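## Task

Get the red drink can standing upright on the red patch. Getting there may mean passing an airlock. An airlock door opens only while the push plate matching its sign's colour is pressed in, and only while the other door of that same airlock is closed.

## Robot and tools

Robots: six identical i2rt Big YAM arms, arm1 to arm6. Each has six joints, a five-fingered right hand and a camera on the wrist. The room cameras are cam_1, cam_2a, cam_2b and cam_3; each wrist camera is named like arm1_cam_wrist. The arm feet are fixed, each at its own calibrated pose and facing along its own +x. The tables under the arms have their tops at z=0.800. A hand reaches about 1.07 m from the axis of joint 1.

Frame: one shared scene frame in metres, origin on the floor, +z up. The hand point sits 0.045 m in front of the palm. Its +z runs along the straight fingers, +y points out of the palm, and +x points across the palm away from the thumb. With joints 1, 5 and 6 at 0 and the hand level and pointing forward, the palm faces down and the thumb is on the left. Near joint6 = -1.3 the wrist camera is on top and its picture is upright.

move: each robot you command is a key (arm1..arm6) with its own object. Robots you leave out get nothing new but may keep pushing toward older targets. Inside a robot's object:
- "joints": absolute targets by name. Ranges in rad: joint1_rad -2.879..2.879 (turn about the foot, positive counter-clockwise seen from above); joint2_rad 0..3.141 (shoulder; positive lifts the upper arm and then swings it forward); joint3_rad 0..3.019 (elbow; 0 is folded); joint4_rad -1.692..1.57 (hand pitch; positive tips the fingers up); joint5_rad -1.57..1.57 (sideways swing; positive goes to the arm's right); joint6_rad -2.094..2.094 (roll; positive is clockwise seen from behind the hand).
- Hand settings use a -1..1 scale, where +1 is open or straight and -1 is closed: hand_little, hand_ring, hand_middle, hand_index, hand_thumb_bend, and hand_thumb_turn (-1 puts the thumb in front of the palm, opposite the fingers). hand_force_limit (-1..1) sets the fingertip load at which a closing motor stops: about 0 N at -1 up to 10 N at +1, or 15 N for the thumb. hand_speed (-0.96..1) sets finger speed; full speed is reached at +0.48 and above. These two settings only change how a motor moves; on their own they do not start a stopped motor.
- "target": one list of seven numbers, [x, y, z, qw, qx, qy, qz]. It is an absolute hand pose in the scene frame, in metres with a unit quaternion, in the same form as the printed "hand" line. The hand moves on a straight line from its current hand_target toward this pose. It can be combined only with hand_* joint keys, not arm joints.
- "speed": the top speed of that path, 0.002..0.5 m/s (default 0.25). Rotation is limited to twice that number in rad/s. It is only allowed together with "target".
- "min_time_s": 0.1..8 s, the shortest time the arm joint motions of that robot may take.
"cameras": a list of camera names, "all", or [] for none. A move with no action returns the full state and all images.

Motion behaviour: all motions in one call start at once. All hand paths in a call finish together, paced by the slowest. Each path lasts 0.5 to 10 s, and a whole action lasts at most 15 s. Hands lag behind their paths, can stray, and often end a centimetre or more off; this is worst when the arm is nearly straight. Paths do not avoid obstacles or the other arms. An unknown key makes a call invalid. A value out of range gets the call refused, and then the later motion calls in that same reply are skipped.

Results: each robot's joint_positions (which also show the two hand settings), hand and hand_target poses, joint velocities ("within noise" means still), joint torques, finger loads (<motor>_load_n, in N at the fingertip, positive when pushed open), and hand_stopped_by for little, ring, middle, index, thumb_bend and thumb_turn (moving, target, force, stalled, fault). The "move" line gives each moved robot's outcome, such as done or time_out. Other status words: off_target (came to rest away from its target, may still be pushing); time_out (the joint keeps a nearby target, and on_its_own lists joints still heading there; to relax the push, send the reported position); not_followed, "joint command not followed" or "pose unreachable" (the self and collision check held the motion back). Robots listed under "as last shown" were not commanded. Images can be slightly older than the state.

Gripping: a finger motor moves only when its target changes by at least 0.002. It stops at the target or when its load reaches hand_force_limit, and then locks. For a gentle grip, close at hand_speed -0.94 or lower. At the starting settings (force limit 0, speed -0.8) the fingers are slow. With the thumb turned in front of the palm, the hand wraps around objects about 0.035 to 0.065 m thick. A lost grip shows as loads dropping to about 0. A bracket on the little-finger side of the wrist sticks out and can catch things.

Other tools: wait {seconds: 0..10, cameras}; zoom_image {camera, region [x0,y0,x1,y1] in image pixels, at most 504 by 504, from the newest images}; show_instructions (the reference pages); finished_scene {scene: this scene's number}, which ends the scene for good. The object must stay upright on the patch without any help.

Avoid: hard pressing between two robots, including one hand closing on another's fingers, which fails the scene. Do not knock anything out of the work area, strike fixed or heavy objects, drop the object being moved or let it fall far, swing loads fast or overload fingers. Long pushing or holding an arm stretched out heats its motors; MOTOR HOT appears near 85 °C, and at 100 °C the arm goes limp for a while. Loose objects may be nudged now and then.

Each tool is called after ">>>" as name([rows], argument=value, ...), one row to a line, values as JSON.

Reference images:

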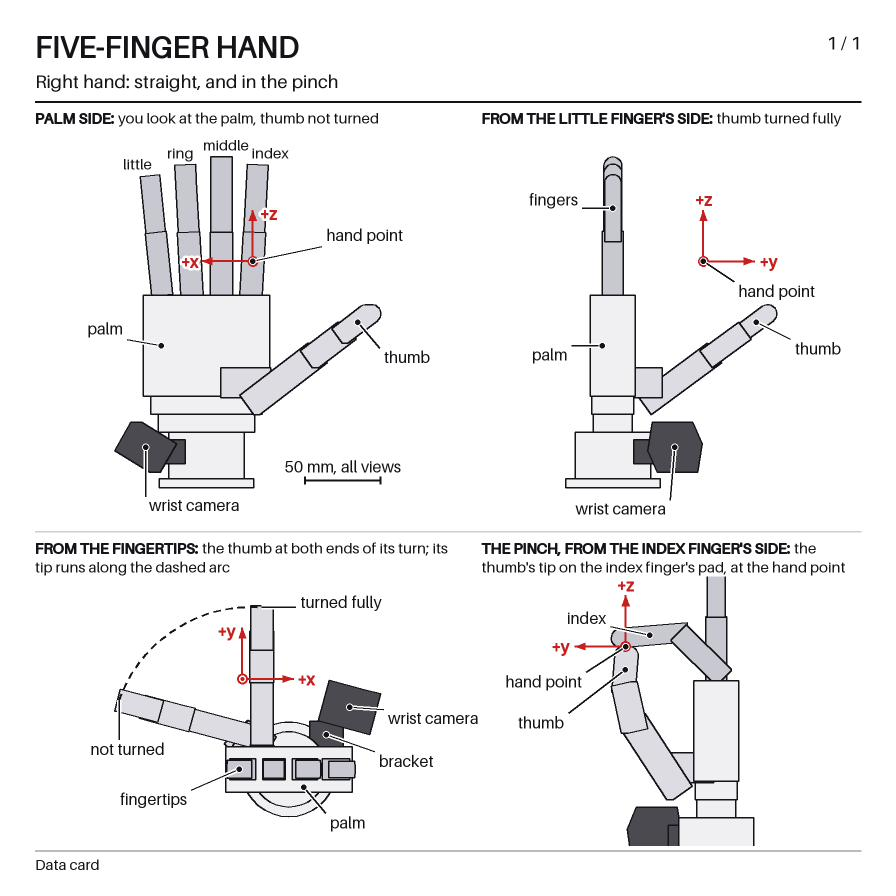

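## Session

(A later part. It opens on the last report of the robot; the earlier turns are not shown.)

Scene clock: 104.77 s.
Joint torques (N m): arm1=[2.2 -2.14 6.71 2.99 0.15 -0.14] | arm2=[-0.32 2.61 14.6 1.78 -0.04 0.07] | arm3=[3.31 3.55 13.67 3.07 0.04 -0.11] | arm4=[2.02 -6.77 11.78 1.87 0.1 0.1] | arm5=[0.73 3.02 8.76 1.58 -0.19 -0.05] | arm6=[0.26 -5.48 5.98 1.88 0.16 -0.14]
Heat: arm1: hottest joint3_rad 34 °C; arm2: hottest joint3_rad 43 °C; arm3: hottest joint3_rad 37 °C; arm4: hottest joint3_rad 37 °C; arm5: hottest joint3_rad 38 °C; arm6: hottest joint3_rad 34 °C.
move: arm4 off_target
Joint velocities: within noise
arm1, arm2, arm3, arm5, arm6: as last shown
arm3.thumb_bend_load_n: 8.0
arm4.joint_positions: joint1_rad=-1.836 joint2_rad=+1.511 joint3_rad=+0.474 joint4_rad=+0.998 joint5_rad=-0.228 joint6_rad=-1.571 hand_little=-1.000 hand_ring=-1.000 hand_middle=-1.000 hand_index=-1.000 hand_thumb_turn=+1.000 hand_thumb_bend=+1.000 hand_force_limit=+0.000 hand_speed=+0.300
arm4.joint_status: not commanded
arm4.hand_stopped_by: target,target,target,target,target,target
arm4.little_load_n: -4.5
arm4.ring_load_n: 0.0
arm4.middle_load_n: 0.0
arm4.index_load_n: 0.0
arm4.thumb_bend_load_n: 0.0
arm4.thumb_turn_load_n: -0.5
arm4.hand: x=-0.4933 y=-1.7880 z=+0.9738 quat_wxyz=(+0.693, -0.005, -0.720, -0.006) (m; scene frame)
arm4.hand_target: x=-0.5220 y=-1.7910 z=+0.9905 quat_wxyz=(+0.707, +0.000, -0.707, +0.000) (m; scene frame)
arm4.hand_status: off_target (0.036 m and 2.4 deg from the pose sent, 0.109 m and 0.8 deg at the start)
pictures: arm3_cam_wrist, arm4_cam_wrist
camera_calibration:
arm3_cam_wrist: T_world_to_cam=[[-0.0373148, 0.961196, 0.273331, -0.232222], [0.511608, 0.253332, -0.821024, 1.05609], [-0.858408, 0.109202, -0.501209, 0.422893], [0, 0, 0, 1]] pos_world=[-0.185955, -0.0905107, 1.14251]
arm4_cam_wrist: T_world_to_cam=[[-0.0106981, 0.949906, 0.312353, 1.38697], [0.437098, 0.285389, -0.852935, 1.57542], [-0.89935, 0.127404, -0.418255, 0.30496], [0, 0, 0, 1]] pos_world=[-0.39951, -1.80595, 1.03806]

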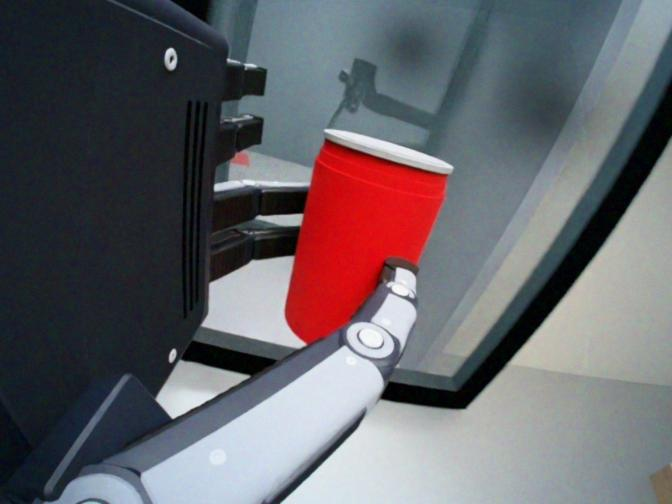

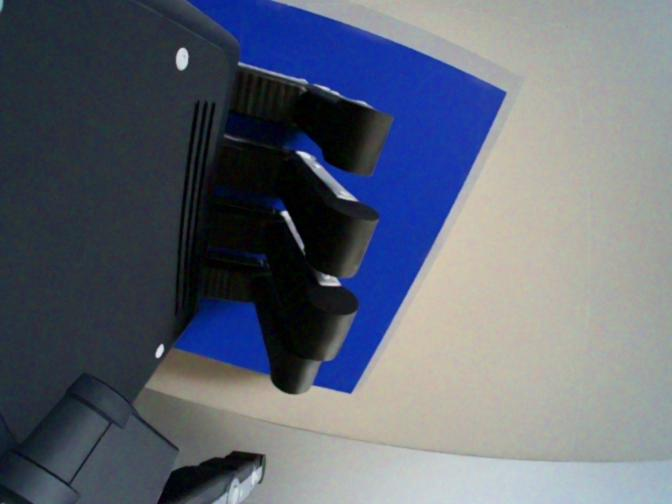

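>>> move(arm3={"target": [-0.30, -0.10, 1.10, 0.7284, 0, -0.6852, 0], "speed": 0.1}, cameras=["arm3_cam_wrist"])

>>> move(arm3={"target": [-0.47, -0.107, 1.0, 0.7284, 0, -0.6852, 0], "speed": 0.2}, cameras=["arm3_cam_wrist"])

Scene clock: 106.97 s.
Joint torques (N m): arm1=[2.14 -2.08 6.69 3 0.15 -0.14] | arm2=[-0.85 1.79 14.34 1.73 -0.11 0.08] | arm3=[2.96 2.84 9.21 2.89 -0.13 -0.26] | arm4=[2.14 -6.71 11.77 1.81 0.1 0.1] | arm5=[0.79 3.19 8.73 1.57 -0.18 -0.06] | arm6=[0.21 -5.01 5.94 2 0.13 -0.16]
Heat: arm1: hottest joint3_rad 34 °C; arm2: hottest joint3_rad 44 °C; arm3: hottest joint3_rad 37 °C; arm4: hottest joint3_rad 38 °C; arm5: hottest joint3_rad 38 °C; arm6: hottest joint3_rad 34 °C.
move: arm3 done
Joint velocities: within noise
arm1, arm2, arm4, arm5, arm6: as last shown
arm2.middle_load_n: -0.5
arm2.thumb_bend_load_n: 0.5
arm3.joint_positions: joint1_rad=+2.232 joint2_rad=+0.320 joint3_rad=+0.284 joint4_rad=+0.081 joint5_rad=+0.702 joint6_rad=-1.594 hand_little=+1.000 hand_ring=+1.000 hand_middle=+0.385 hand_index=+0.400 hand_thumb_turn=-1.000 hand_thumb_bend=+0.317 hand_force_limit=-0.200 hand_speed=-0.920
arm3.joint_status: not commanded
arm3.hand_stopped_by: target,target,force,force,force,target
arm3.little_load_n: -0.5
arm3.ring_load_n: 0.0
arm3.middle_load_n: 5.5
arm3.index_load_n: 2.0
arm3.thumb_bend_load_n: 8.0
arm3.thumb_turn_load_n: 1.0
arm3.hand: x=-0.2991 y=-0.0984 z=+1.0912 quat_wxyz=(-0.720, +0.002, +0.694, +0.000) (m; scene frame)
arm3.hand_target: x=-0.2998 y=-0.0999 z=+1.0999 quat_wxyz=(-0.728, +0.000, +0.685, +0.000) (m; scene frame)
arm3.hand_status: done (0.009 m and 1.4 deg from the pose sent, 0.041 m and 8.2 deg at the start)
arm4.thumb_turn_load_n: 0.0
arm6.index_load_n: 0.5
pictures: arm3_cam_wrist
camera_calibration:
arm3_cam_wrist: T_world_to_cam=[[-0.0140432, 0.973105, 0.229934, -0.155494], [0.416079, 0.214789, -0.883597, 1.11997], [-0.90922, 0.0832623, -0.407905, 0.298246], [0, 0, 0, 1]] pos_world=[-0.197008, -0.114077, 1.14701]

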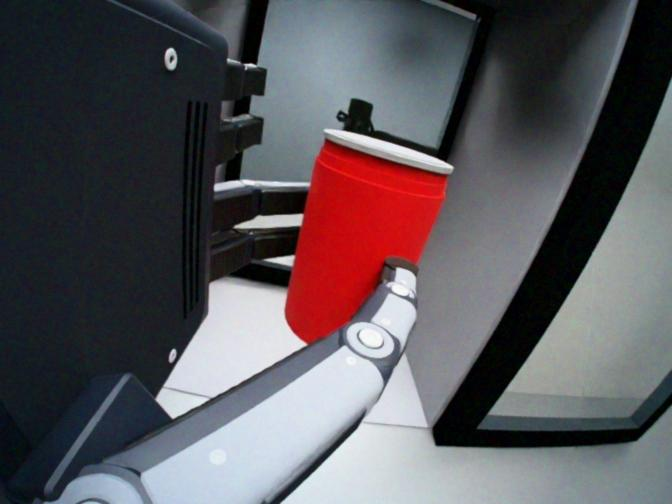

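Scene clock: 108.97 s.
Joint torques (N m): arm1=[2.08 -2.2 6.71 2.97 0.15 -0.14] | arm2=[-0.44 1.85 14.45 1.81 -0.08 0.06] | arm3=[1.49 -3.84 9.62 3.3 -0.27 -0.22] | arm4=[2.2 -6.83 11.75 1.81 0.09 0.1] | arm5=[0.85 3.08 8.75 1.57 -0.18 -0.05] | arm6=[0.38 -5.54 6 1.98 0.19 -0.19]
Heat: arm1: hottest joint3_rad 34 °C; arm2: hottest joint3_rad 44 °C; arm3: hottest joint3_rad 37 °C; arm4: hottest joint3_rad 38 °C; arm5: hottest joint3_rad 38 °C; arm6: hottest joint3_rad 34 °C.
move: arm3 off_target
Joint velocities: within noise
arm1, arm2, arm4, arm5, arm6: as last shown
arm2.middle_load_n: 0.0
arm2.index_load_n: -0.5
arm2.thumb_bend_load_n: 0.0
arm2.thumb_turn_load_n: 0.0
arm3.joint_positions: joint1_rad=+1.885 joint2_rad=+1.324 joint3_rad=+0.318 joint4_rad=+0.981 joint5_rad=+0.346 joint6_rad=-1.570 hand_little=+1.000 hand_ring=+1.000 hand_middle=+0.385 hand_index=+0.400 hand_thumb_turn=-1.000 hand_thumb_bend=+0.317 hand_force_limit=-0.200 hand_speed=-0.920
arm3.joint_status: not commanded
arm3.hand_stopped_by: target,target,force,force,force,target
arm3.little_load_n: 0.0
arm3.ring_load_n: 0.0
arm3.middle_load_n: 5.5
arm3.index_load_n: 2.0
arm3.thumb_bend_load_n: 7.5
arm3.thumb_turn_load_n: 1.0
arm3.hand: x=-0.4483 y=-0.1044 z=+0.9670 quat_wxyz=(-0.699, -0.006, +0.715, +0.001) (m; scene frame)
arm3.hand_target: x=-0.4673 y=-0.1065 z=+1.0002 quat_wxyz=(-0.728, +0.000, +0.685, +0.000) (m; scene frame)
arm3.hand_status: off_target (0.040 m and 4.8 deg from the pose sent, 0.194 m and 1.4 deg at the start)
arm6.index_load_n: 0.0
pictures: arm3_cam_wrist
camera_calibration:
arm3_cam_wrist: T_world_to_cam=[[-0.0376185, 0.969565, 0.241926, -0.145745], [0.464646, 0.231305, -0.854752, 1.06917], [-0.884697, 0.0802553, -0.459206, 0.172748], [0, 0, 0, 1]] pos_world=[-0.349437, -0.119859, 1.02846]

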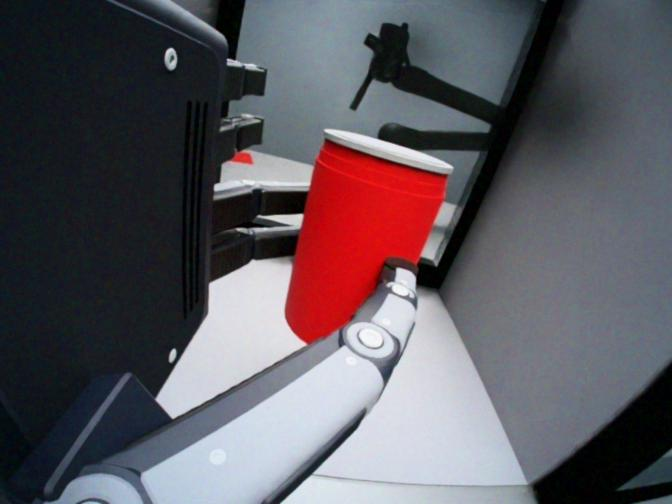

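>>> move(arm3={"target": [-0.60, -0.110, 0.89, 0.7284, 0, -0.6852, 0], "speed": 0.2}, cameras=["arm3_cam_wrist"])

Scene clock: 112.97 s.
Joint torques (N m): arm1=[2.08 -2.08 6.69 2.97 0.15 -0.14] | arm2=[-0.56 2.26 14.48 1.91 -0.09 0.1] | arm3=[1.49 -9.58 6.46 3.29 -0.26 -0.16] | arm4=[2.26 -6.77 11.74 1.8 0.11 0.09] | arm5=[0.67 3.02 8.75 1.58 -0.18 -0.06] | arm6=[0.15 -5.19 6.05 2.02 0.16 -0.17]
Heat: arm1: hottest joint3_rad 34 °C; arm2: hottest joint3_rad 44 °C; arm3: hottest joint3_rad 37 °C; arm4: hottest joint3_rad 39 °C; arm5: hottest joint3_rad 38 °C; arm6: hottest joint3_rad 34 °C.
move: arm3 off_target
Joint velocities: within noise
arm1, arm2, arm4, arm5, arm6: as last shown
arm2.index_load_n: 0.0
arm2.thumb_turn_load_n: 0.5
arm3.joint_positions: joint1_rad=+1.787 joint2_rad=+1.954 joint3_rad=+0.656 joint4_rad=+1.284 joint5_rad=+0.248 joint6_rad=-1.570 hand_little=+1.000 hand_ring=+1.000 hand_middle=+0.385 hand_index=+0.400 hand_thumb_turn=-1.000 hand_thumb_bend=+0.317 hand_force_limit=-0.200 hand_speed=-0.920
arm3.joint_status: not commanded
arm3.hand_stopped_by: target,target,force,force,force,target
arm3.little_load_n: 0.0
arm3.ring_load_n: 0.0
arm3.middle_load_n: 5.5
arm3.index_load_n: 2.0
arm3.thumb_bend_load_n: 8.0
arm3.thumb_turn_load_n: 1.0
arm3.hand: x=-0.5822 y=-0.1110 z=+0.8666 quat_wxyz=(-0.703, -0.004, +0.711, +0.000) (m; scene frame)
arm3.hand_target: x=-0.5985 y=-0.1097 z=+0.8904 quat_wxyz=(-0.728, +0.000, +0.685, +0.000) (m; scene frame)
arm3.hand_status: off_target (0.029 m and 4.2 deg from the pose sent, 0.170 m and 4.8 deg at the start)
arm4.little_load_n: -5.0
pictures: arm3_cam_wrist
camera_calibration:
arm3_cam_wrist: T_world_to_cam=[[-0.0343691, 0.970851, 0.237208, -0.114013], [0.455917, 0.226443, -0.860734, 1.04663], [-0.889358, 0.0785645, -0.45041, -0.00195513], [0, 0, 0, 1]] pos_world=[-0.482832, -0.126158, 0.927031]

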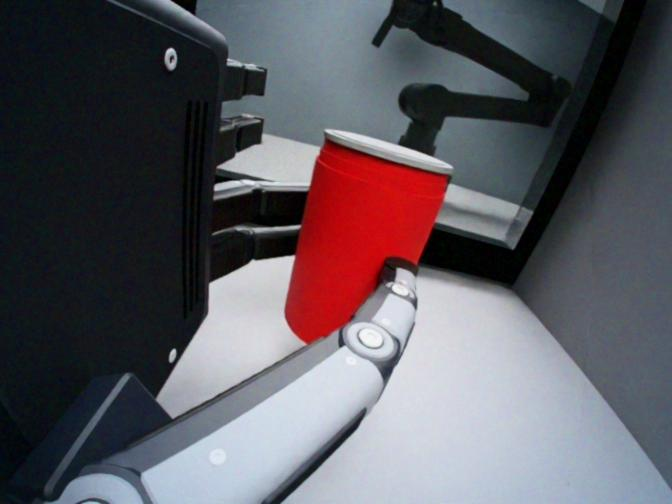

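>>> move(arm3={"target": [-0.604, -0.110, 0.87, 0.7284, 0, -0.6852, 0], "speed": 0.08}, cameras=[])

>>> move(arm3={"target": [-0.604, -0.110, 0.862, 0.7284, 0, -0.6852, 0], "speed": 0.05}, cameras=[])

>>> move(arm3={"target": [-0.604, -0.110, 0.856, 0.7284, 0, -0.6852, 0], "speed": 0.05}, cameras=[])

Scene clock: 114.90 s.
Joint torques (N m): arm1=[2.2 -2.2 6.71 2.99 0.15 -0.14] | arm2=[-0.56 2.08 14.46 1.76 -0.06 0.08] | arm3=[1.32 -9.93 5.94 3.3 -0.27 -0.15] | arm4=[2.2 -6.65 11.82 1.83 0.09 0.1] | arm5=[0.67 3.19 8.76 1.59 -0.18 -0.05] | arm6=[0.56 -5.25 6.08 1.99 0.15 -0.2]
Heat: arm1: hottest joint3_rad 34 °C; arm2: hottest joint3_rad 45 °C; arm3: hottest joint3_rad 37 °C; arm4: hottest joint3_rad 40 °C; arm5: hottest joint3_rad 38 °C; arm6: hottest joint3_rad 34 °C.
move: arm3 off_target
Joint velocities: arm1=[within noise] | arm2=[within noise] | arm3=[within noise] | arm4=[-0.044 -0.024 0.002 0.002 -0.066 -0.022] | arm5=[within noise] | arm6=[within noise]
arm1, arm2, arm4, arm5, arm6: as last shown
arm3.joint_positions: joint1_rad=+1.786 joint2_rad=+2.022 joint3_rad=+0.678 joint4_rad=+1.332 joint5_rad=+0.246 joint6_rad=-1.570 hand_little=+1.000 hand_ring=+1.000 hand_middle=+0.385 hand_index=+0.400 hand_thumb_turn=-1.000 hand_thumb_bend=+0.317 hand_force_limit=-0.200 hand_speed=-0.920
arm3.joint_status: not commanded
arm3.hand_stopped_by: target,target,force,force,force,target
arm3.little_load_n: 0.0
arm3.ring_load_n: 0.0
arm3.middle_load_n: 5.5
arm3.index_load_n: 2.0
arm3.thumb_bend_load_n: 8.0
arm3.thumb_turn_load_n: 1.0
arm3.hand: x=-0.5872 y=-0.1118 z=+0.8483 quat_wxyz=(-0.704, -0.004, +0.710, -0.001) (m; scene frame)
arm3.hand_target: x=-0.6027 y=-0.1097 z=+0.8703 quat_wxyz=(-0.728, +0.000, +0.685, +0.000) (m; scene frame)
arm3.hand_status: off_target (0.027 m and 4.0 deg from the pose sent, 0.022 m and 4.2 deg at the start)
arm4.little_load_n: -4.5
pictures: none
No camera images: "cameras" was empty.

Scene clock: 116.03 s.
Joint torques (N m): arm1=[2.14 -2.08 6.72 3 0.15 -0.14] | arm2=[-0.26 2.26 14.52 1.8 -0.05 0.08] | arm3=[1.44 -9.93 5.7 3.36 -0.28 -0.16] | arm4=[2.2 -6.48 11.77 1.81 0.09 0.11] | arm5=[0.73 3.19 8.76 1.55 -0.18 -0.06] | arm6=[0.26 -5.13 6.01 2.02 0.14 -0.21]
Heat: arm1: hottest joint3_rad 34 °C; arm2: hottest joint3_rad 45 °C; arm3: hottest joint3_rad 37 °C; arm4: hottest joint3_rad 40 °C; arm5: hottest joint3_rad 38 °C; arm6: hottest joint3_rad 34 °C.
move: arm3 off_target
Joint velocities: within noise
arm1.joint_positions: joint1_rad=+0.347 joint2_rad=+1.059 joint3_rad=+0.276 joint4_rad=+0.798 joint5_rad=+0.292 joint6_rad=-1.565 hand_little=-1.000 hand_ring=-1.000 hand_middle=-1.000 hand_index=-1.000 hand_thumb_turn=+1.000 hand_thumb_bend=+1.000 hand_force_limit=+0.000 hand_speed=+0.300
arm1.joint_status: not commanded
arm1.hand_stopped_by: target,target,target,target,target,target
arm1.little_load_n: 0.0
arm1.ring_load_n: 0.0
arm1.middle_load_n: 0.0
arm1.index_load_n: 0.0
arm1.thumb_bend_load_n: 0.0
arm1.thumb_turn_load_n: 0.5
arm1.hand: x=+0.7691 y=-1.7866 z=+0.9933 quat_wxyz=(-0.707, +0.008, +0.707, +0.002) (m; scene frame)
arm1.hand_target: x=+0.7701 y=-1.7929 z=+0.9899 quat_wxyz=(-0.707, +0.000, +0.707, +0.000) (m; scene frame)
arm1.hand_status: not commanded
arm2.joint_positions: joint1_rad=+0.284 joint2_rad=+0.007 joint3_rad=+0.253 joint4_rad=-0.331 joint5_rad=+0.307 joint6_rad=-1.574 hand_little=+1.000 hand_ring=+1.000 hand_middle=+1.000 hand_index=+1.000 hand_thumb_turn=-1.000 hand_thumb_bend=+1.000 hand_force_limit=-0.200 hand_speed=-0.600
arm2.joint_status: not commanded
arm2.hand_stopped_by: target,target,target,target,target,target
arm2.little_load_n: 0.0
arm2.ring_load_n: 0.0
arm2.middle_load_n: 0.0
arm2.index_load_n: 0.0
arm2.thumb_bend_load_n: 0.0
arm2.thumb_turn_load_n: 0.5
arm2.hand: x=+0.9208 y=+0.1376 z=+1.1015 quat_wxyz=(+0.683, +0.006, -0.730, -0.014) (m; scene frame)
arm2.hand_target: x=+0.9254 y=+0.1405 z=+1.1299 quat_wxyz=(+0.701, -0.007, -0.713, -0.006) (m; scene frame)
arm2.hand_status: not commanded
arm3.joint_positions: joint1_rad=+1.786 joint2_rad=+2.046 joint3_rad=+0.684 joint4_rad=+1.352 joint5_rad=+0.246 joint6_rad=-1.570 hand_little=+1.000 hand_ring=+1.000 hand_middle=+0.385 hand_index=+0.400 hand_thumb_turn=-1.000 hand_thumb_bend=+0.317 hand_force_limit=-0.200 hand_speed=-0.920
arm3.joint_status: not commanded
arm3.hand_stopped_by: target,target,force,force,force,target
arm3.little_load_n: 0.0
arm3.ring_load_n: 0.0
arm3.middle_load_n: 5.5
arm3.index_load_n: 2.0
arm3.thumb_bend_load_n: 7.5
arm3.thumb_turn_load_n: 1.0
arm3.hand: x=-0.5878 y=-0.1120 z=+0.8417 quat_wxyz=(-0.705, -0.004, +0.710, -0.001) (m; scene frame)
arm3.hand_target: x=-0.6027 y=-0.1098 z=+0.8622 quat_wxyz=(-0.728, +0.000, +0.685, +0.000) (m; scene frame)
arm3.hand_status: off_target (0.026 m and 3.9 deg from the pose sent, 0.022 m and 4.0 deg at the start)
arm4: as last shown
arm4.little_load_n: -5.0
arm5.joint_positions: joint1_rad=-1.387 joint2_rad=+0.242 joint3_rad=+0.249 joint4_rad=+0.018 joint5_rad=-1.292 joint6_rad=-1.540 hand_little=+1.000 hand_ring=+1.000 hand_middle=+1.000 hand_index=+1.000 hand_thumb_turn=+1.000 hand_thumb_bend=+1.000 hand_force_limit=+0.000 hand_speed=-0.800
arm5.joint_status: not commanded
arm5.hand_stopped_by: target,target,target,target,target,target
arm5.little_load_n: 0.0
arm5.ring_load_n: 0.0
arm5.middle_load_n: 0.0
arm5.index_load_n: 0.0
arm5.thumb_bend_load_n: 0.0
arm5.thumb_turn_load_n: 0.0
arm5.hand: x=-0.9470 y=-0.0986 z=+1.1272 quat_wxyz=(-0.004, +0.709, +0.004, +0.705) (m; scene frame)
arm5.hand_target: x=-0.9482 y=-0.1003 z=+1.1318 quat_wxyz=(+0.008, +0.707, +0.013, +0.707) (m; scene frame)
arm5.hand_status: not commanded
arm6.joint_positions: joint1_rad=+0.405 joint2_rad=+1.370 joint3_rad=+0.225 joint4_rad=+1.131 joint5_rad=+0.362 joint6_rad=-1.555 hand_little=-1.000 hand_ring=-1.000 hand_middle=-1.000 hand_index=-1.000 hand_thumb_turn=+1.000 hand_thumb_bend=+1.000 hand_force_limit=+0.000 hand_speed=+0.300
arm6.joint_status: not commanded
arm6.hand_stopped_by: target,target,target,target,target,target
arm6.little_load_n: 0.0
arm6.ring_load_n: 0.0
arm6.middle_load_n: 0.0
arm6.index_load_n: 0.0
arm6.thumb_bend_load_n: 0.0
arm6.thumb_turn_load_n: 0.0
arm6.hand: x=-0.7886 y=+1.6830 z=+0.9859 quat_wxyz=(-0.001, +0.710, -0.005, +0.704) (m; scene frame)
arm6.hand_target: x=-0.7900 y=+1.6850 z=+0.9898 quat_wxyz=(+0.000, +0.707, +0.000, +0.707) (m; scene frame)
arm6.hand_status: not commanded
pictures: none
No camera images: "cameras" was empty.

Scene clock: 117.00 s.
Joint torques (N m): arm1=[2.14 -2.14 6.71 2.97 0.15 -0.14] | arm2=[-0.44 2.84 14.39 1.81 -0.07 0.05] | arm3=[1.44 -9.7 5.49 3.14 -0.27 -0.16] | arm4=[2.2 -6.59 11.78 1.85 0.11 0.09] | arm5=[0.67 3.08 8.75 1.59 -0.18 -0.06] | arm6=[0.5 -5.19 5.87 1.92 0.12 -0.23]
Heat: arm1: hottest joint3_rad 34 °C; arm2: hottest joint3_rad 45 °C; arm3: hottest joint3_rad 37 °C; arm4: hottest joint3_rad 40 °C; arm5: hottest joint3_rad 38 °C; arm6: hottest joint3_rad 34 °C.
move: arm3 off_target
Joint velocities: within noise
arm1, arm2, arm4, arm5, arm6: as last shown
arm1.thumb_turn_load_n: 0.0
arm2.thumb_turn_load_n: 0.0
arm3.joint_positions: joint1_rad=+1.786 joint2_rad=+2.062 joint3_rad=+0.690 joint4_rad=+1.372 joint5_rad=+0.246 joint6_rad=-1.570 hand_little=+1.000 hand_ring=+1.000 hand_middle=+0.385 hand_index=+0.400 hand_thumb_turn=-1.000 hand_thumb_bend=+0.317 hand_force_limit=-0.200 hand_speed=-0.920
arm3.joint_status: not commanded
arm3.hand_stopped_by: target,target,force,force,force,target
arm3.little_load_n: 0.0
arm3.ring_load_n: 0.0
arm3.middle_load_n: 6.0
arm3.index_load_n: 2.0
arm3.thumb_bend_load_n: 7.5
arm3.thumb_turn_load_n: 0.5
arm3.hand: x=-0.5893 y=-0.1124 z=+0.8396 quat_wxyz=(-0.708, -0.003, +0.706, -0.002) (m; scene frame)
arm3.hand_target: x=-0.6029 y=-0.1098 z=+0.8562 quat_wxyz=(-0.728, +0.000, +0.685, +0.000) (m; scene frame)
arm3.hand_status: off_target (0.022 m and 3.4 deg from the pose sent, 0.022 m and 3.9 deg at the start)
arm5.little_load_n: -0.5
pictures: none
No camera images: "cameras" was empty.

>>> move(arm3={"target": [-0.604, -0.110, 0.851, 0.7284, 0, -0.6852, 0], "speed": 0.05}, cameras=["arm3_cam_wrist"])

Scene clock: 121.20 s.
Joint torques (N m): arm1=[2.14 -2.14 6.71 2.97 0.15 -0.14] | arm2=[-0.73 2.37 14.42 1.85 -0.1 0.1] | arm3=[1.44 -9.47 5.2 2.99 -0.28 -0.15] | arm4=[2.32 -6.77 11.78 1.8 0.1 0.1] | arm5=[0.67 3.14 8.76 1.65 -0.18 -0.05] | arm6=[0.62 -5.3 6.01 2.09 0.12 -0.21]
Heat: arm1: hottest joint3_rad 34 °C; arm2: hottest joint3_rad 45 °C; arm3: hottest joint3_rad 37 °C; arm4: hottest joint3_rad 41 °C; arm5: hottest joint3_rad 38 °C; arm6: hottest joint3_rad 34 °C.
move: arm3 off_target
Joint velocities: within noise
arm1, arm2, arm4, arm5, arm6: as last shown
arm2.thumb_turn_load_n: 0.5
arm3.joint_positions: joint1_rad=+1.786 joint2_rad=+2.074 joint3_rad=+0.698 joint4_rad=+1.390 joint5_rad=+0.246 joint6_rad=-1.570 hand_little=+1.000 hand_ring=+1.000 hand_middle=+0.385 hand_index=+0.400 hand_thumb_turn=-1.000 hand_thumb_bend=+0.317 hand_force_limit=-0.200 hand_speed=-0.920
arm3.joint_status: not commanded
arm3.hand_stopped_by: target,target,force,force,force,target
arm3.little_load_n: 0.0
arm3.ring_load_n: 0.0
arm3.middle_load_n: 5.5
arm3.index_load_n: 1.5
arm3.thumb_bend_load_n: 7.5
arm3.thumb_turn_load_n: 0.0
arm3.hand: x=-0.5916 y=-0.1130 z=+0.8395 quat_wxyz=(-0.712, -0.002, +0.702, -0.003) (m; scene frame)
arm3.hand_target: x=-0.6033 y=-0.1099 z=+0.8513 quat_wxyz=(-0.728, +0.000, +0.685, +0.000) (m; scene frame)
arm3.hand_status: off_target (0.017 m and 2.7 deg from the pose sent, 0.019 m and 3.4 deg at the start)
arm5.little_load_n: 0.0
pictures: arm3_cam_wrist
camera_calibration:
arm3_cam_wrist: T_world_to_cam=[[-0.0294512, 0.972402, 0.231443, -0.0979315], [0.432931, 0.221108, -0.873889, 1.02489], [-0.900946, 0.074462, -0.427496, -0.0487598], [0, 0, 0, 1]] pos_world=[-0.490523, -0.127753, 0.897464]

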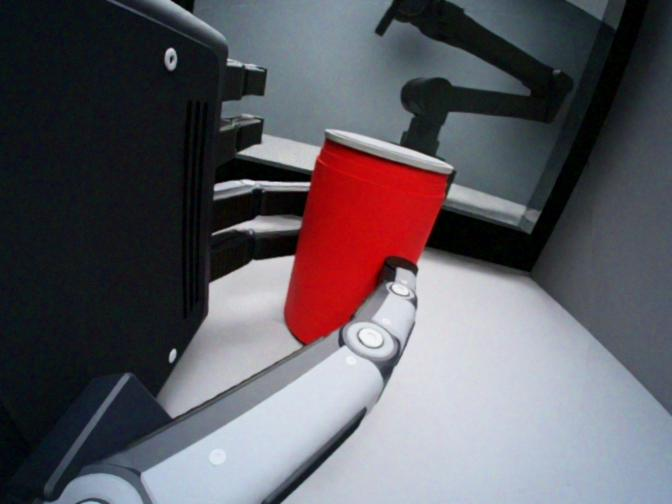

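>>> move(arm3={"joints": {"hand_thumb_bend": 1, "hand_middle": 1, "hand_index": 1, "hand_speed": -0.6}})

>>> move(arm3={"target": [-0.46, -0.105, 0.88, 0.7071, 0, -0.7071, 0], "speed": 0.1}, cameras=["arm3_cam_wrist"])

Scene clock: 123.43 s.
Joint torques (N m): arm1=[2.2 -2.14 6.68 2.99 0.14 -0.14] | arm2=[-0.97 2.61 14.54 1.91 -0.07 0.06] | arm3=[1.38 -9.52 4.88 2.78 -0.28 -0.14] | arm4=[2.2 -6.71 11.77 1.87 0.1 0.11] | arm5=[0.73 3.08 8.76 1.55 -0.18 -0.06] | arm6=[0.26 -5.6 6.02 1.94 0.17 -0.2]
Heat: arm1: hottest joint3_rad 34 °C; arm2: hottest joint3_rad 45 °C; arm3: hottest joint3_rad 37 °C; arm4: hottest joint3_rad 41 °C; arm5: hottest joint3_rad 38 °C; arm6: hottest joint3_rad 34 °C.
move: arm3 done
Joint velocities: within noise
arm1, arm2, arm5, arm6: as last shown
arm1.thumb_turn_load_n: -0.5
arm3.joint_positions: joint1_rad=+1.785 joint2_rad=+2.074 joint3_rad=+0.703 joint4_rad=+1.395 joint5_rad=+0.246 joint6_rad=-1.571 hand_little=+1.000 hand_ring=+1.000 hand_middle=+1.000 hand_index=+1.000 hand_thumb_turn=-1.000 hand_thumb_bend=+1.000 hand_force_limit=-0.200 hand_speed=-0.600
arm3.joint_status: all done
arm3.hand_stopped_by: target,target,target,target,target,target
arm3.little_load_n: 0.0
arm3.ring_load_n: 0.0
arm3.middle_load_n: 0.0
arm3.index_load_n: -0.5
arm3.thumb_bend_load_n: 0.0
arm3.thumb_turn_load_n: 0.0
arm3.hand: x=-0.5936 y=-0.1133 z=+0.8425 quat_wxyz=(-0.716, -0.002, +0.698, -0.004) (m; scene frame)
arm3.hand_target: x=-0.6033 y=-0.1098 z=+0.8512 quat_wxyz=(-0.728, +0.000, +0.685, +0.000) (m; scene frame)
arm3.hand_status: not commanded
arm4.joint_positions: joint1_rad=-1.836 joint2_rad=+1.511 joint3_rad=+0.474 joint4_rad=+0.998 joint5_rad=-0.228 joint6_rad=-1.571 hand_little=-1.000 hand_ring=-1.000 hand_middle=-1.000 hand_index=-1.000 hand_thumb_turn=+1.000 hand_thumb_bend=+1.000 hand_force_limit=+0.000 hand_speed=+0.300
arm4.joint_status: not commanded
arm4.hand_stopped_by: target,target,target,target,target,target
arm4.little_load_n: -5.0
arm4.ring_load_n: 0.0
arm4.middle_load_n: 0.0
arm4.index_load_n: 0.0
arm4.thumb_bend_load_n: 0.0
arm4.thumb_turn_load_n: 0.0
arm4.hand: x=-0.4933 y=-1.7880 z=+0.9738 quat_wxyz=(+0.693, -0.005, -0.720, -0.006) (m; scene frame)
arm4.hand_target: x=-0.5220 y=-1.7910 z=+0.9905 quat_wxyz=(+0.707, +0.000, -0.707, +0.000) (m; scene frame)
arm4.hand_status: not commanded
pictures: none

Scene clock: 125.53 s.
Joint torques (N m): arm1=[2.2 -2.08 6.71 2.97 0.15 -0.14] | arm2=[-0.56 2.02 14.57 1.74 -0.07 0.1] | arm3=[3.25 -7.53 1.55 2.7 -0.05 0] | arm4=[2.2 -6.59 11.75 1.83 0.11 0.1] | arm5=[0.62 3.08 8.72 1.59 -0.19 -0.06] | arm6=[0.73 -5.13 6.08 1.99 0.12 -0.18]
Heat: arm1: hottest joint3_rad 34 °C; arm2: hottest joint3_rad 46 °C; arm3: hottest joint3_rad 36 °C; arm4: hottest joint3_rad 41 °C; arm5: hottest joint3_rad 38 °C; arm6: hottest joint3_rad 34 °C.
move: arm3 done
Joint velocities: within noise
arm1, arm2, arm4, arm5, arm6: as last shown
arm1.thumb_turn_load_n: 0.0
arm2.index_load_n: -0.5
arm3.joint_positions: joint1_rad=+1.868 joint2_rad=+1.837 joint3_rad=+0.334 joint4_rad=+1.474 joint5_rad=+0.343 joint6_rad=-1.571 hand_little=+1.000 hand_ring=+1.000 hand_middle=+1.000 hand_index=+1.000 hand_thumb_turn=-1.000 hand_thumb_bend=+1.000 hand_force_limit=-0.200 hand_speed=-0.600
arm3.joint_status: not commanded
arm3.hand_stopped_by: target,target,target,target,target,target
arm3.little_load_n: 0.0
arm3.ring_load_n: 0.0
arm3.middle_load_n: 0.0
arm3.index_load_n: 0.0
arm3.thumb_bend_load_n: 0.0
arm3.thumb_turn_load_n: 0.5
arm3.hand: x=-0.4616 y=-0.1009 z=+0.8715 quat_wxyz=(-0.698, -0.002, +0.716, +0.007) (m; scene frame)
arm3.hand_target: x=-0.4601 y=-0.1049 z=+0.8799 quat_wxyz=(-0.707, +0.000, +0.707, +0.000) (m; scene frame)
arm3.hand_status: done (0.010 m and 1.7 deg from the pose sent, 0.139 m and 1.5 deg at the start)
arm4.little_load_n: -4.5
pictures: arm3_cam_wrist
camera_calibration:
arm3_cam_wrist: T_world_to_cam=[[-0.0239681, 0.969498, 0.243923, -0.121931], [0.470756, 0.226194, -0.852775, 0.993464], [-0.881938, 0.0943888, -0.461819, 0.121747], [0, 0, 0, 1]] pos_world=[-0.363228, -0.117995, 0.933169]

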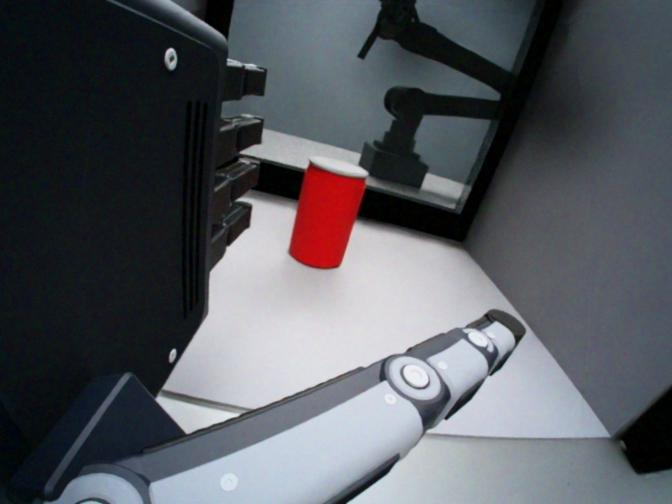

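>>> move(arm3={"target": [-0.28, -0.07, 1.12, 0.7071, 0, -0.7071, 0], "speed": 0.3}, arm1={"target": [0.660, -1.793, 0.99, 0.7071, 0, -0.7071, 0], "speed": 0.2})

>>> move(arm4={"target": [-0.415, -1.79, 0.99, 0.7071, 0, -0.7071, 0], "speed": 0.15}, cameras=["arm5_cam_wrist", "cam_2a"])

>>> wait(seconds=1.8, cameras=["arm5_cam_wrist", "cam_2a"])

Scene clock: 128.97 s.
Joint torques (N m): arm1=[-1.14 -3.96 11.67 2.35 -0.5 -0.11] | arm2=[-0.62 2.2 14.45 1.94 -0.07 0.08] | arm3=[1.55 3.31 13.59 1.42 -0.25 0.05] | arm4=[2.32 -6.83 11.73 1.83 0.1 0.11] | arm5=[0.67 3.02 8.73 1.55 -0.18 -0.05] | arm6=[0.67 -5.25 5.89 2.13 0.15 -0.18]
Heat: arm1: hottest joint3_rad 34 °C; arm2: hottest joint3_rad 46 °C; arm3: hottest joint3_rad 37 °C; arm4: hottest joint3_rad 42 °C; arm5: hottest joint3_rad 38 °C; arm6: hottest joint3_rad 34 °C.
move: arm1 off_target; arm3 off_target
Joint velocities: within noise
arm1.joint_positions: joint1_rad=+0.299 joint2_rad=+1.360 joint3_rad=+0.457 joint4_rad=+0.884 joint5_rad=+0.215 joint6_rad=-1.568 hand_little=-1.000 hand_ring=-1.000 hand_middle=-1.000 hand_index=-1.000 hand_thumb_turn=+1.000 hand_thumb_bend=+1.000 hand_force_limit=+0.000 hand_speed=+0.300
arm1.joint_status: not commanded
arm1.hand_stopped_by: target,target,target,target,target,target
arm1.little_load_n: -4.0
arm1.ring_load_n: 0.0
arm1.middle_load_n: 0.0
arm1.index_load_n: 0.0
arm1.thumb_bend_load_n: 0.0
arm1.thumb_turn_load_n: 0.0
arm1.hand: x=+0.6889 y=-1.7985 z=+0.9740 quat_wxyz=(-0.695, -0.006, +0.719, -0.004) (m; scene frame)
arm1.hand_target: x=+0.6630 y=-1.7928 z=+0.9904 quat_wxyz=(-0.707, +0.000, +0.707, +0.000) (m; scene frame)
arm1.hand_status: off_target (0.033 m and 2.1 deg from the pose sent, 0.109 m and 0.9 deg at the start)
arm2, arm4, arm5, arm6: as last shown
arm2.index_load_n: 0.0
arm3.joint_positions: joint1_rad=+2.151 joint2_rad=+0.158 joint3_rad=+0.309 joint4_rad=-0.205 joint5_rad=+0.611 joint6_rad=-1.580 hand_little=+1.000 hand_ring=+1.000 hand_middle=+1.000 hand_index=+1.000 hand_thumb_turn=-1.000 hand_thumb_bend=+1.000 hand_force_limit=-0.200 hand_speed=-0.600
arm3.joint_status: not commanded
arm3.hand_stopped_by: target,target,target,target,target,target
arm3.little_load_n: 0.0
arm3.ring_load_n: 0.0
arm3.middle_load_n: 0.0
arm3.index_load_n: 0.0
arm3.thumb_bend_load_n: 0.0
arm3.thumb_turn_load_n: 0.0
arm3.hand: x=-0.2803 y=-0.0729 z=+1.0858 quat_wxyz=(-0.692, -0.018, +0.722, +0.013) (m; scene frame)
arm3.hand_target: x=-0.2784 y=-0.0697 z=+1.1192 quat_wxyz=(-0.707, +0.000, +0.707, +0.000) (m; scene frame)
arm3.hand_status: off_target (0.034 m and 3.5 deg from the pose sent, 0.309 m and 1.7 deg at the start)
arm6.little_load_n: 0.5
pictures: none

Scene clock: 130.40 s.
Joint torques (N m): arm1=[-1.14 -3.9 11.69 2.35 -0.5 -0.11] | arm2=[-0.73 1.9 14.43 1.88 -0.09 0.08] | arm3=[1.55 3.31 13.6 1.46 -0.26 0.08] | arm4=[-0.56 -7 5.26 2 -0.09 0.09] | arm5=[0.73 3.14 8.75 1.59 -0.17 -0.06] | arm6=[0.56 -5.42 5.94 2.03 0.15 -0.18]
Heat: arm1: hottest joint3_rad 34 °C; arm2: hottest joint3_rad 46 °C; arm3: hottest joint3_rad 37 °C; arm4: hottest joint3_rad 42 °C; arm5: hottest joint3_rad 38 °C; arm6: hottest joint3_rad 33 °C.
move: arm4 done
Joint velocities: within noise
arm1, arm2, arm3, arm5, arm6: as last shown
arm3.hand_target: x=-0.2784 y=-0.0697 z=+1.1192 quat_wxyz=(-0.708, +0.000, +0.707, +0.000) (m; scene frame)
arm4.joint_positions: joint1_rad=-1.900 joint2_rad=+1.297 joint3_rad=+0.287 joint4_rad=+1.009 joint5_rad=-0.318 joint6_rad=-1.570 hand_little=-1.000 hand_ring=-1.000 hand_middle=-1.000 hand_index=-1.000 hand_thumb_turn=+1.000 hand_thumb_bend=+1.000 hand_force_limit=+0.000 hand_speed=+0.300
arm4.joint_status: not commanded
arm4.hand_stopped_by: target,target,target,target,target,target
arm4.little_load_n: 0.0
arm4.ring_load_n: 0.0
arm4.middle_load_n: 0.0
arm4.index_load_n: 0.0
arm4.thumb_bend_load_n: 0.0
arm4.thumb_turn_load_n: 0.0
arm4.hand: x=-0.4205 y=-1.7946 z=+0.9903 quat_wxyz=(+0.706, +0.007, -0.708, +0.001) (m; scene frame)
arm4.hand_target: x=-0.4152 y=-1.7902 z=+0.9901 quat_wxyz=(+0.707, +0.000, -0.707, +0.000) (m; scene frame)
arm4.hand_status: done (0.007 m and 0.8 deg from the pose sent, 0.080 m and 2.3 deg at the start)
arm5.thumb_turn_load_n: 0.5
arm6.little_load_n: 0.0
pictures: arm5_cam_wrist, cam_2a
camera_calibration:
arm5_cam_wrist: T_world_to_cam=[[0.0238401, -0.966726, 0.254701, -0.35843], [-0.437559, -0.239165, -0.8668, 0.551813], [0.898873, -0.0907824, -0.428702, 1.44255], [0, 0, 0, 1]] pos_world=[-1.04667, -0.0835709, 1.18803]

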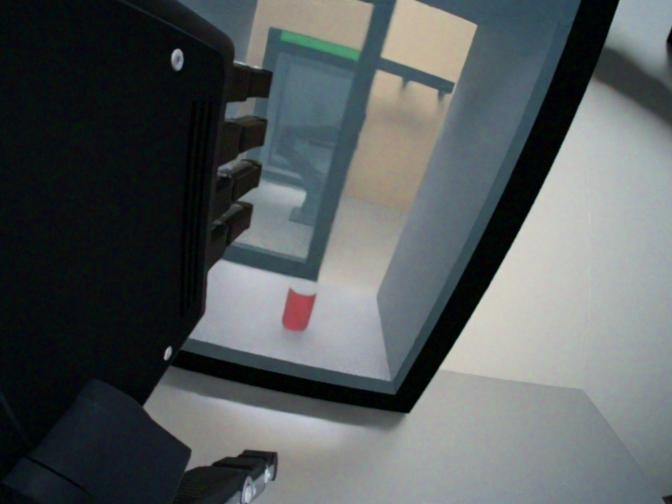

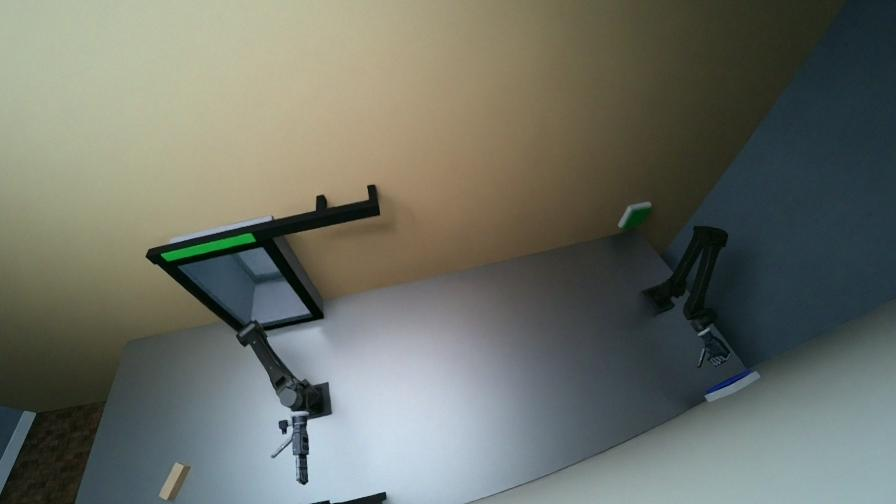

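Scene clock: 132.20 s.
Joint torques (N m): arm1=[-1.14 -3.9 11.64 2.32 -0.5 -0.11] | arm2=[-0.85 1.96 14.48 1.83 -0.08 0.09] | arm3=[1.49 3.43 13.6 1.44 -0.25 0.08] | arm4=[-0.56 -6.89 5.2 1.98 -0.08 0.08] | arm5=[0.67 2.96 8.72 1.59 -0.19 -0.06] | arm6=[0.5 -5.3 5.94 2.07 0.15 -0.22]
Heat: arm1: hottest joint3_rad 34 °C; arm2: hottest joint3_rad 46 °C; arm3: hottest joint3_rad 37 °C; arm4: hottest joint3_rad 41 °C; arm5: hottest joint3_rad 38 °C; arm6: hottest joint3_rad 33 °C.
Joint velocities: within noise
arm1.joint_positions: joint1_rad=+0.299 joint2_rad=+1.360 joint3_rad=+0.457 joint4_rad=+0.884 joint5_rad=+0.215 joint6_rad=-1.568 hand_little=-1.000 hand_ring=-1.000 hand_middle=-1.000 hand_index=-1.000 hand_thumb_turn=+1.000 hand_thumb_bend=+1.000 hand_force_limit=+0.000 hand_speed=+0.300
arm1.joint_status: not commanded
arm1.hand_stopped_by: target,target,target,target,target,target
arm1.little_load_n: -4.0
arm1.ring_load_n: 0.0
arm1.middle_load_n: 0.0
arm1.index_load_n: 0.0
arm1.thumb_bend_load_n: 0.0
arm1.thumb_turn_load_n: 0.0
arm1.hand: x=+0.6889 y=-1.7985 z=+0.9740 quat_wxyz=(-0.695, -0.006, +0.719, -0.004) (m; scene frame)
arm1.hand_target: x=+0.6630 y=-1.7928 z=+0.9904 quat_wxyz=(-0.707, +0.000, +0.707, +0.000) (m; scene frame)
arm1.hand_status: not commanded
arm2.joint_positions: joint1_rad=+0.284 joint2_rad=+0.007 joint3_rad=+0.253 joint4_rad=-0.331 joint5_rad=+0.307 joint6_rad=-1.574 hand_little=+1.000 hand_ring=+1.000 hand_middle=+1.000 hand_index=+1.000 hand_thumb_turn=-1.000 hand_thumb_bend=+1.000 hand_force_limit=-0.200 hand_speed=-0.600
arm2.joint_status: not commanded
arm2.hand_stopped_by: target,target,target,target,target,target
arm2.little_load_n: 0.0
arm2.ring_load_n: 0.5
arm2.middle_load_n: 0.0
arm2.index_load_n: 0.0
arm2.thumb_bend_load_n: 0.0
arm2.thumb_turn_load_n: 0.5
arm2.hand: x=+0.9208 y=+0.1376 z=+1.1015 quat_wxyz=(+0.683, +0.006, -0.730, -0.014) (m; scene frame)
arm2.hand_target: x=+0.9254 y=+0.1405 z=+1.1299 quat_wxyz=(+0.701, -0.007, -0.713, -0.006) (m; scene frame)
arm2.hand_status: not commanded
arm3.joint_positions: joint1_rad=+2.151 joint2_rad=+0.158 joint3_rad=+0.309 joint4_rad=-0.205 joint5_rad=+0.611 joint6_rad=-1.580 hand_little=+1.000 hand_ring=+1.000 hand_middle=+1.000 hand_index=+1.000 hand_thumb_turn=-1.000 hand_thumb_bend=+1.000 hand_force_limit=-0.200 hand_speed=-0.600
arm3.joint_status: not commanded
arm3.hand_stopped_by: target,target,target,target,target,target
arm3.little_load_n: 0.0
arm3.ring_load_n: 0.0
arm3.middle_load_n: 0.0
arm3.index_load_n: 0.0
arm3.thumb_bend_load_n: 0.0
arm3.thumb_turn_load_n: 0.0
arm3.hand: x=-0.2803 y=-0.0729 z=+1.0858 quat_wxyz=(-0.692, -0.018, +0.722, +0.013) (m; scene frame)
arm3.hand_target: x=-0.2784 y=-0.0697 z=+1.1192 quat_wxyz=(-0.708, +0.000, +0.707, +0.000) (m; scene frame)
arm3.hand_status: not commanded
arm4.joint_positions: joint1_rad=-1.900 joint2_rad=+1.297 joint3_rad=+0.287 joint4_rad=+1.009 joint5_rad=-0.318 joint6_rad=-1.570 hand_little=-1.000 hand_ring=-1.000 hand_middle=-1.000 hand_index=-1.000 hand_thumb_turn=+1.000 hand_thumb_bend=+1.000 hand_force_limit=+0.000 hand_speed=+0.300
arm4.joint_status: not commanded
arm4.hand_stopped_by: target,target,target,target,target,target
arm4.little_load_n: 0.0
arm4.ring_load_n: 0.0
arm4.middle_load_n: 0.0
arm4.index_load_n: 0.5
arm4.thumb_bend_load_n: 0.0
arm4.thumb_turn_load_n: 0.0
arm4.hand: x=-0.4205 y=-1.7944 z=+0.9903 quat_wxyz=(+0.706, +0.007, -0.708, +0.001) (m; scene frame)
arm4.hand_target: x=-0.4151 y=-1.7900 z=+0.9901 quat_wxyz=(+0.707, +0.000, -0.707, +0.000) (m; scene frame)
arm4.hand_status: done (0.007 m and 0.8 deg from the pose sent, 0.080 m and 2.3 deg at the start)
arm5.joint_positions: joint1_rad=-1.387 joint2_rad=+0.242 joint3_rad=+0.249 joint4_rad=+0.018 joint5_rad=-1.292 joint6_rad=-1.540 hand_little=+1.000 hand_ring=+1.000 hand_middle=+1.000 hand_index=+1.000 hand_thumb_turn=+1.000 hand_thumb_bend=+1.000 hand_force_limit=+0.000 hand_speed=-0.800
arm5.joint_status: not commanded
arm5.hand_stopped_by: target,target,target,target,target,target
arm5.little_load_n: 0.0
arm5.ring_load_n: 0.0
arm5.middle_load_n: 0.0
arm5.index_load_n: 0.0
arm5.thumb_bend_load_n: 0.0
arm5.thumb_turn_load_n: 0.0
arm5.hand: x=-0.9470 y=-0.0986 z=+1.1272 quat_wxyz=(-0.004, +0.709, +0.004, +0.705) (m; scene frame)
arm5.hand_target: x=-0.9482 y=-0.1003 z=+1.1318 quat_wxyz=(+0.008, +0.707, +0.013, +0.707) (m; scene frame)
arm5.hand_status: not commanded
arm6.joint_positions: joint1_rad=+0.405 joint2_rad=+1.370 joint3_rad=+0.225 joint4_rad=+1.131 joint5_rad=+0.362 joint6_rad=-1.555 hand_little=-1.000 hand_ring=-1.000 hand_middle=-1.000 hand_index=-1.000 hand_thumb_turn=+1.000 hand_thumb_bend=+1.000 hand_force_limit=+0.000 hand_speed=+0.300
arm6.joint_status: not commanded
arm6.hand_stopped_by: target,target,target,target,target,target
arm6.little_load_n: 0.0
arm6.ring_load_n: 0.0
arm6.middle_load_n: 0.0
arm6.index_load_n: 0.0
arm6.thumb_bend_load_n: 0.0
arm6.thumb_turn_load_n: 0.0
arm6.hand: x=-0.7886 y=+1.6830 z=+0.9859 quat_wxyz=(-0.001, +0.710, -0.005, +0.704) (m; scene frame)
arm6.hand_target: x=-0.7900 y=+1.6850 z=+0.9898 quat_wxyz=(+0.000, +0.707, +0.000, +0.707) (m; scene frame)
arm6.hand_status: not commanded
wait: 1.80 s; at rest by 0.27 s
pictures: arm5_cam_wrist, cam_2a
camera_calibration:
arm5_cam_wrist: T_world_to_cam=[[0.0238401, -0.966726, 0.254701, -0.35843], [-0.437559, -0.239165, -0.8668, 0.551813], [0.898873, -0.0907824, -0.428702, 1.44255], [0, 0, 0, 1]] pos_world=[-1.04667, -0.0835709, 1.18803]

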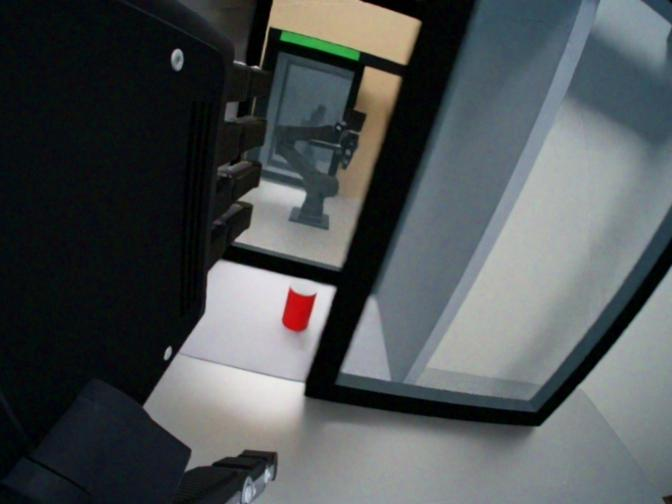

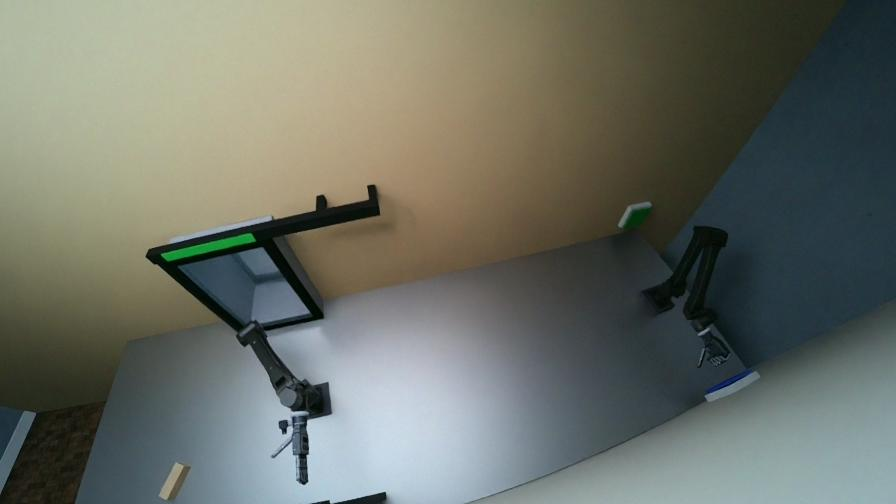

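>>> wait(seconds=0.3, cameras=["arm5_cam_wrist", "cam_3"])

Scene clock: 133.67 s.
Joint torques (N m): arm1=[-1.2 -3.9 11.66 2.33 -0.5 -0.11] | arm2=[-0.73 2.08 14.5 1.78 -0.05 0.11] | arm3=[1.49 3.37 13.6 1.46 -0.25 0.08] | arm4=[-0.38 -7.06 5.19 1.92 -0.09 0.08] | arm5=[0.67 3.02 8.7 1.61 -0.18 -0.05] | arm6=[0.73 -5.6 5.89 1.84 0.14 -0.18]
Heat: arm1: hottest joint3_rad 35 °C; arm2: hottest joint3_rad 46 °C; arm3: hottest joint3_rad 37 °C; arm4: hottest joint3_rad 41 °C; arm5: hottest joint3_rad 38 °C; arm6: hottest joint3_rad 33 °C.
Joint velocities: within noise
arm1.joint_positions: joint1_rad=+0.299 joint2_rad=+1.360 joint3_rad=+0.457 joint4_rad=+0.884 joint5_rad=+0.215 joint6_rad=-1.568 hand_little=-1.000 hand_ring=-1.000 hand_middle=-1.000 hand_index=-1.000 hand_thumb_turn=+1.000 hand_thumb_bend=+1.000 hand_force_limit=+0.000 hand_speed=+0.300
arm1.joint_status: not commanded
arm1.hand_stopped_by: target,target,target,target,target,target
arm1.little_load_n: -3.5
arm1.ring_load_n: 0.0
arm1.middle_load_n: 0.0
arm1.index_load_n: 0.0
arm1.thumb_bend_load_n: 0.0
arm1.thumb_turn_load_n: 0.0
arm1.hand: x=+0.6889 y=-1.7985 z=+0.9740 quat_wxyz=(-0.695, -0.006, +0.719, -0.004) (m; scene frame)
arm1.hand_target: x=+0.6630 y=-1.7928 z=+0.9904 quat_wxyz=(-0.707, +0.000, +0.707, +0.000) (m; scene frame)
arm1.hand_status: not commanded
arm2.joint_positions: joint1_rad=+0.284 joint2_rad=+0.007 joint3_rad=+0.253 joint4_rad=-0.331 joint5_rad=+0.307 joint6_rad=-1.574 hand_little=+1.000 hand_ring=+1.000 hand_middle=+1.000 hand_index=+1.000 hand_thumb_turn=-1.000 hand_thumb_bend=+1.000 hand_force_limit=-0.200 hand_speed=-0.600
arm2.joint_status: not commanded
arm2.hand_stopped_by: target,target,target,target,target,target
arm2.little_load_n: 0.0
arm2.ring_load_n: 0.0
arm2.middle_load_n: 0.0
arm2.index_load_n: 0.0
arm2.thumb_bend_load_n: 0.0
arm2.thumb_turn_load_n: 0.5
arm2.hand: x=+0.9208 y=+0.1376 z=+1.1015 quat_wxyz=(+0.683, +0.006, -0.730, -0.014) (m; scene frame)
arm2.hand_target: x=+0.9254 y=+0.1405 z=+1.1299 quat_wxyz=(+0.701, -0.007, -0.713, -0.006) (m; scene frame)
arm2.hand_status: not commanded
arm3.joint_positions: joint1_rad=+2.151 joint2_rad=+0.158 joint3_rad=+0.309 joint4_rad=-0.205 joint5_rad=+0.611 joint6_rad=-1.580 hand_little=+1.000 hand_ring=+1.000 hand_middle=+1.000 hand_index=+1.000 hand_thumb_turn=-1.000 hand_thumb_bend=+1.000 hand_force_limit=-0.200 hand_speed=-0.600
arm3.joint_status: not commanded
arm3.hand_stopped_by: target,target,target,target,target,target
arm3.little_load_n: 0.0
arm3.ring_load_n: 0.0
arm3.middle_load_n: 0.0
arm3.index_load_n: 0.0
arm3.thumb_bend_load_n: 0.0
arm3.thumb_turn_load_n: 0.0
arm3.hand: x=-0.2803 y=-0.0729 z=+1.0858 quat_wxyz=(-0.692, -0.018, +0.722, +0.013) (m; scene frame)
arm3.hand_target: x=-0.2784 y=-0.0697 z=+1.1192 quat_wxyz=(-0.708, +0.000, +0.707, +0.000) (m; scene frame)
arm3.hand_status: not commanded
arm4.joint_positions: joint1_rad=-1.900 joint2_rad=+1.297 joint3_rad=+0.287 joint4_rad=+1.009 joint5_rad=-0.318 joint6_rad=-1.570 hand_little=-1.000 hand_ring=-1.000 hand_middle=-1.000 hand_index=-1.000 hand_thumb_turn=+1.000 hand_thumb_bend=+1.000 hand_force_limit=+0.000 hand_speed=+0.300
arm4.joint_status: not commanded
arm4.hand_stopped_by: target,target,target,target,target,target
arm4.little_load_n: 0.0
arm4.ring_load_n: 0.0
arm4.middle_load_n: 0.0
arm4.index_load_n: 0.0
arm4.thumb_bend_load_n: 0.0
arm4.thumb_turn_load_n: 0.0
arm4.hand: x=-0.4205 y=-1.7944 z=+0.9903 quat_wxyz=(+0.706, +0.007, -0.708, +0.001) (m; scene frame)
arm4.hand_target: x=-0.4151 y=-1.7900 z=+0.9901 quat_wxyz=(+0.707, +0.000, -0.707, +0.000) (m; scene frame)
arm4.hand_status: done (0.007 m and 0.8 deg from the pose sent, 0.080 m and 2.3 deg at the start)
arm5.joint_positions: joint1_rad=-1.387 joint2_rad=+0.242 joint3_rad=+0.249 joint4_rad=+0.018 joint5_rad=-1.292 joint6_rad=-1.540 hand_little=+1.000 hand_ring=+1.000 hand_middle=+1.000 hand_index=+1.000 hand_thumb_turn=+1.000 hand_thumb_bend=+1.000 hand_force_limit=+0.000 hand_speed=-0.800
arm5.joint_status: not commanded
arm5.hand_stopped_by: target,target,target,target,target,target
arm5.little_load_n: 0.0
arm5.ring_load_n: 0.0
arm5.middle_load_n: 0.0
arm5.index_load_n: -0.5
arm5.thumb_bend_load_n: 0.0
arm5.thumb_turn_load_n: 0.0
arm5.hand: x=-0.9470 y=-0.0986 z=+1.1272 quat_wxyz=(-0.004, +0.709, +0.004, +0.705) (m; scene frame)
arm5.hand_target: x=-0.9482 y=-0.1003 z=+1.1318 quat_wxyz=(+0.008, +0.707, +0.013, +0.707) (m; scene frame)
arm5.hand_status: not commanded
arm6.joint_positions: joint1_rad=+0.405 joint2_rad=+1.370 joint3_rad=+0.225 joint4_rad=+1.131 joint5_rad=+0.362 joint6_rad=-1.555 hand_little=-1.000 hand_ring=-1.000 hand_middle=-1.000 hand_index=-1.000 hand_thumb_turn=+1.000 hand_thumb_bend=+1.000 hand_force_limit=+0.000 hand_speed=+0.300
arm6.joint_status: not commanded
arm6.hand_stopped_by: target,target,target,target,target,target
arm6.little_load_n: 0.0
arm6.ring_load_n: 0.0
arm6.middle_load_n: 0.0
arm6.index_load_n: 0.5
arm6.thumb_bend_load_n: 0.0
arm6.thumb_turn_load_n: 0.0
arm6.hand: x=-0.7886 y=+1.6830 z=+0.9859 quat_wxyz=(-0.001, +0.710, -0.005, +0.704) (m; scene frame)
arm6.hand_target: x=-0.7900 y=+1.6850 z=+0.9898 quat_wxyz=(+0.000, +0.707, +0.000, +0.707) (m; scene frame)
arm6.hand_status: not commanded
wait: 0.30 s; at rest from the start
pictures: arm5_cam_wrist, cam_3
camera_calibration:
arm5_cam_wrist: T_world_to_cam=[[0.0238401, -0.966726, 0.254701, -0.35843], [-0.437559, -0.239165, -0.8668, 0.551813], [0.898873, -0.0907824, -0.428702, 1.44255], [0, 0, 0, 1]] pos_world=[-1.04667, -0.0835709, 1.18803]

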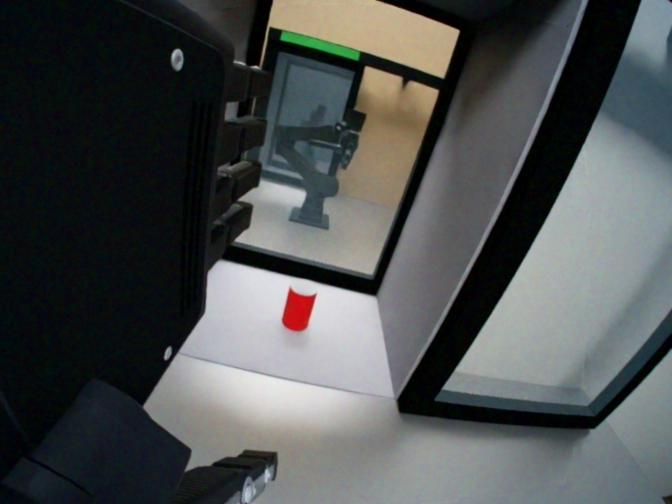

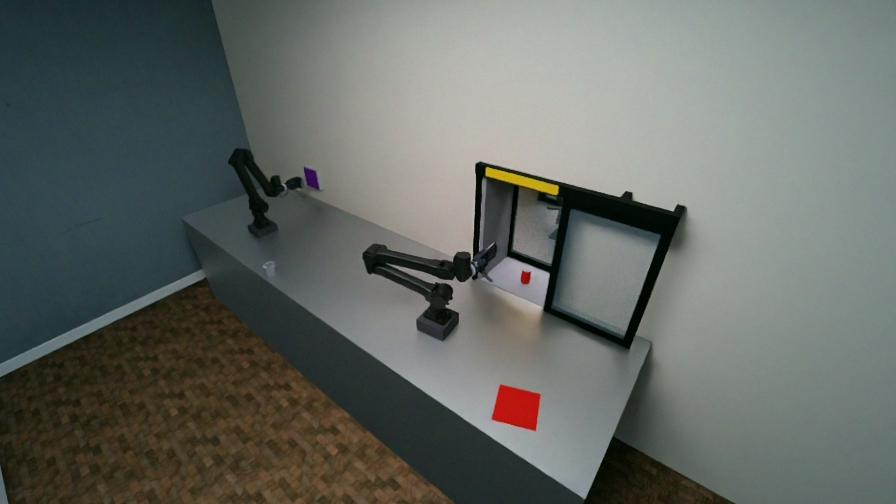

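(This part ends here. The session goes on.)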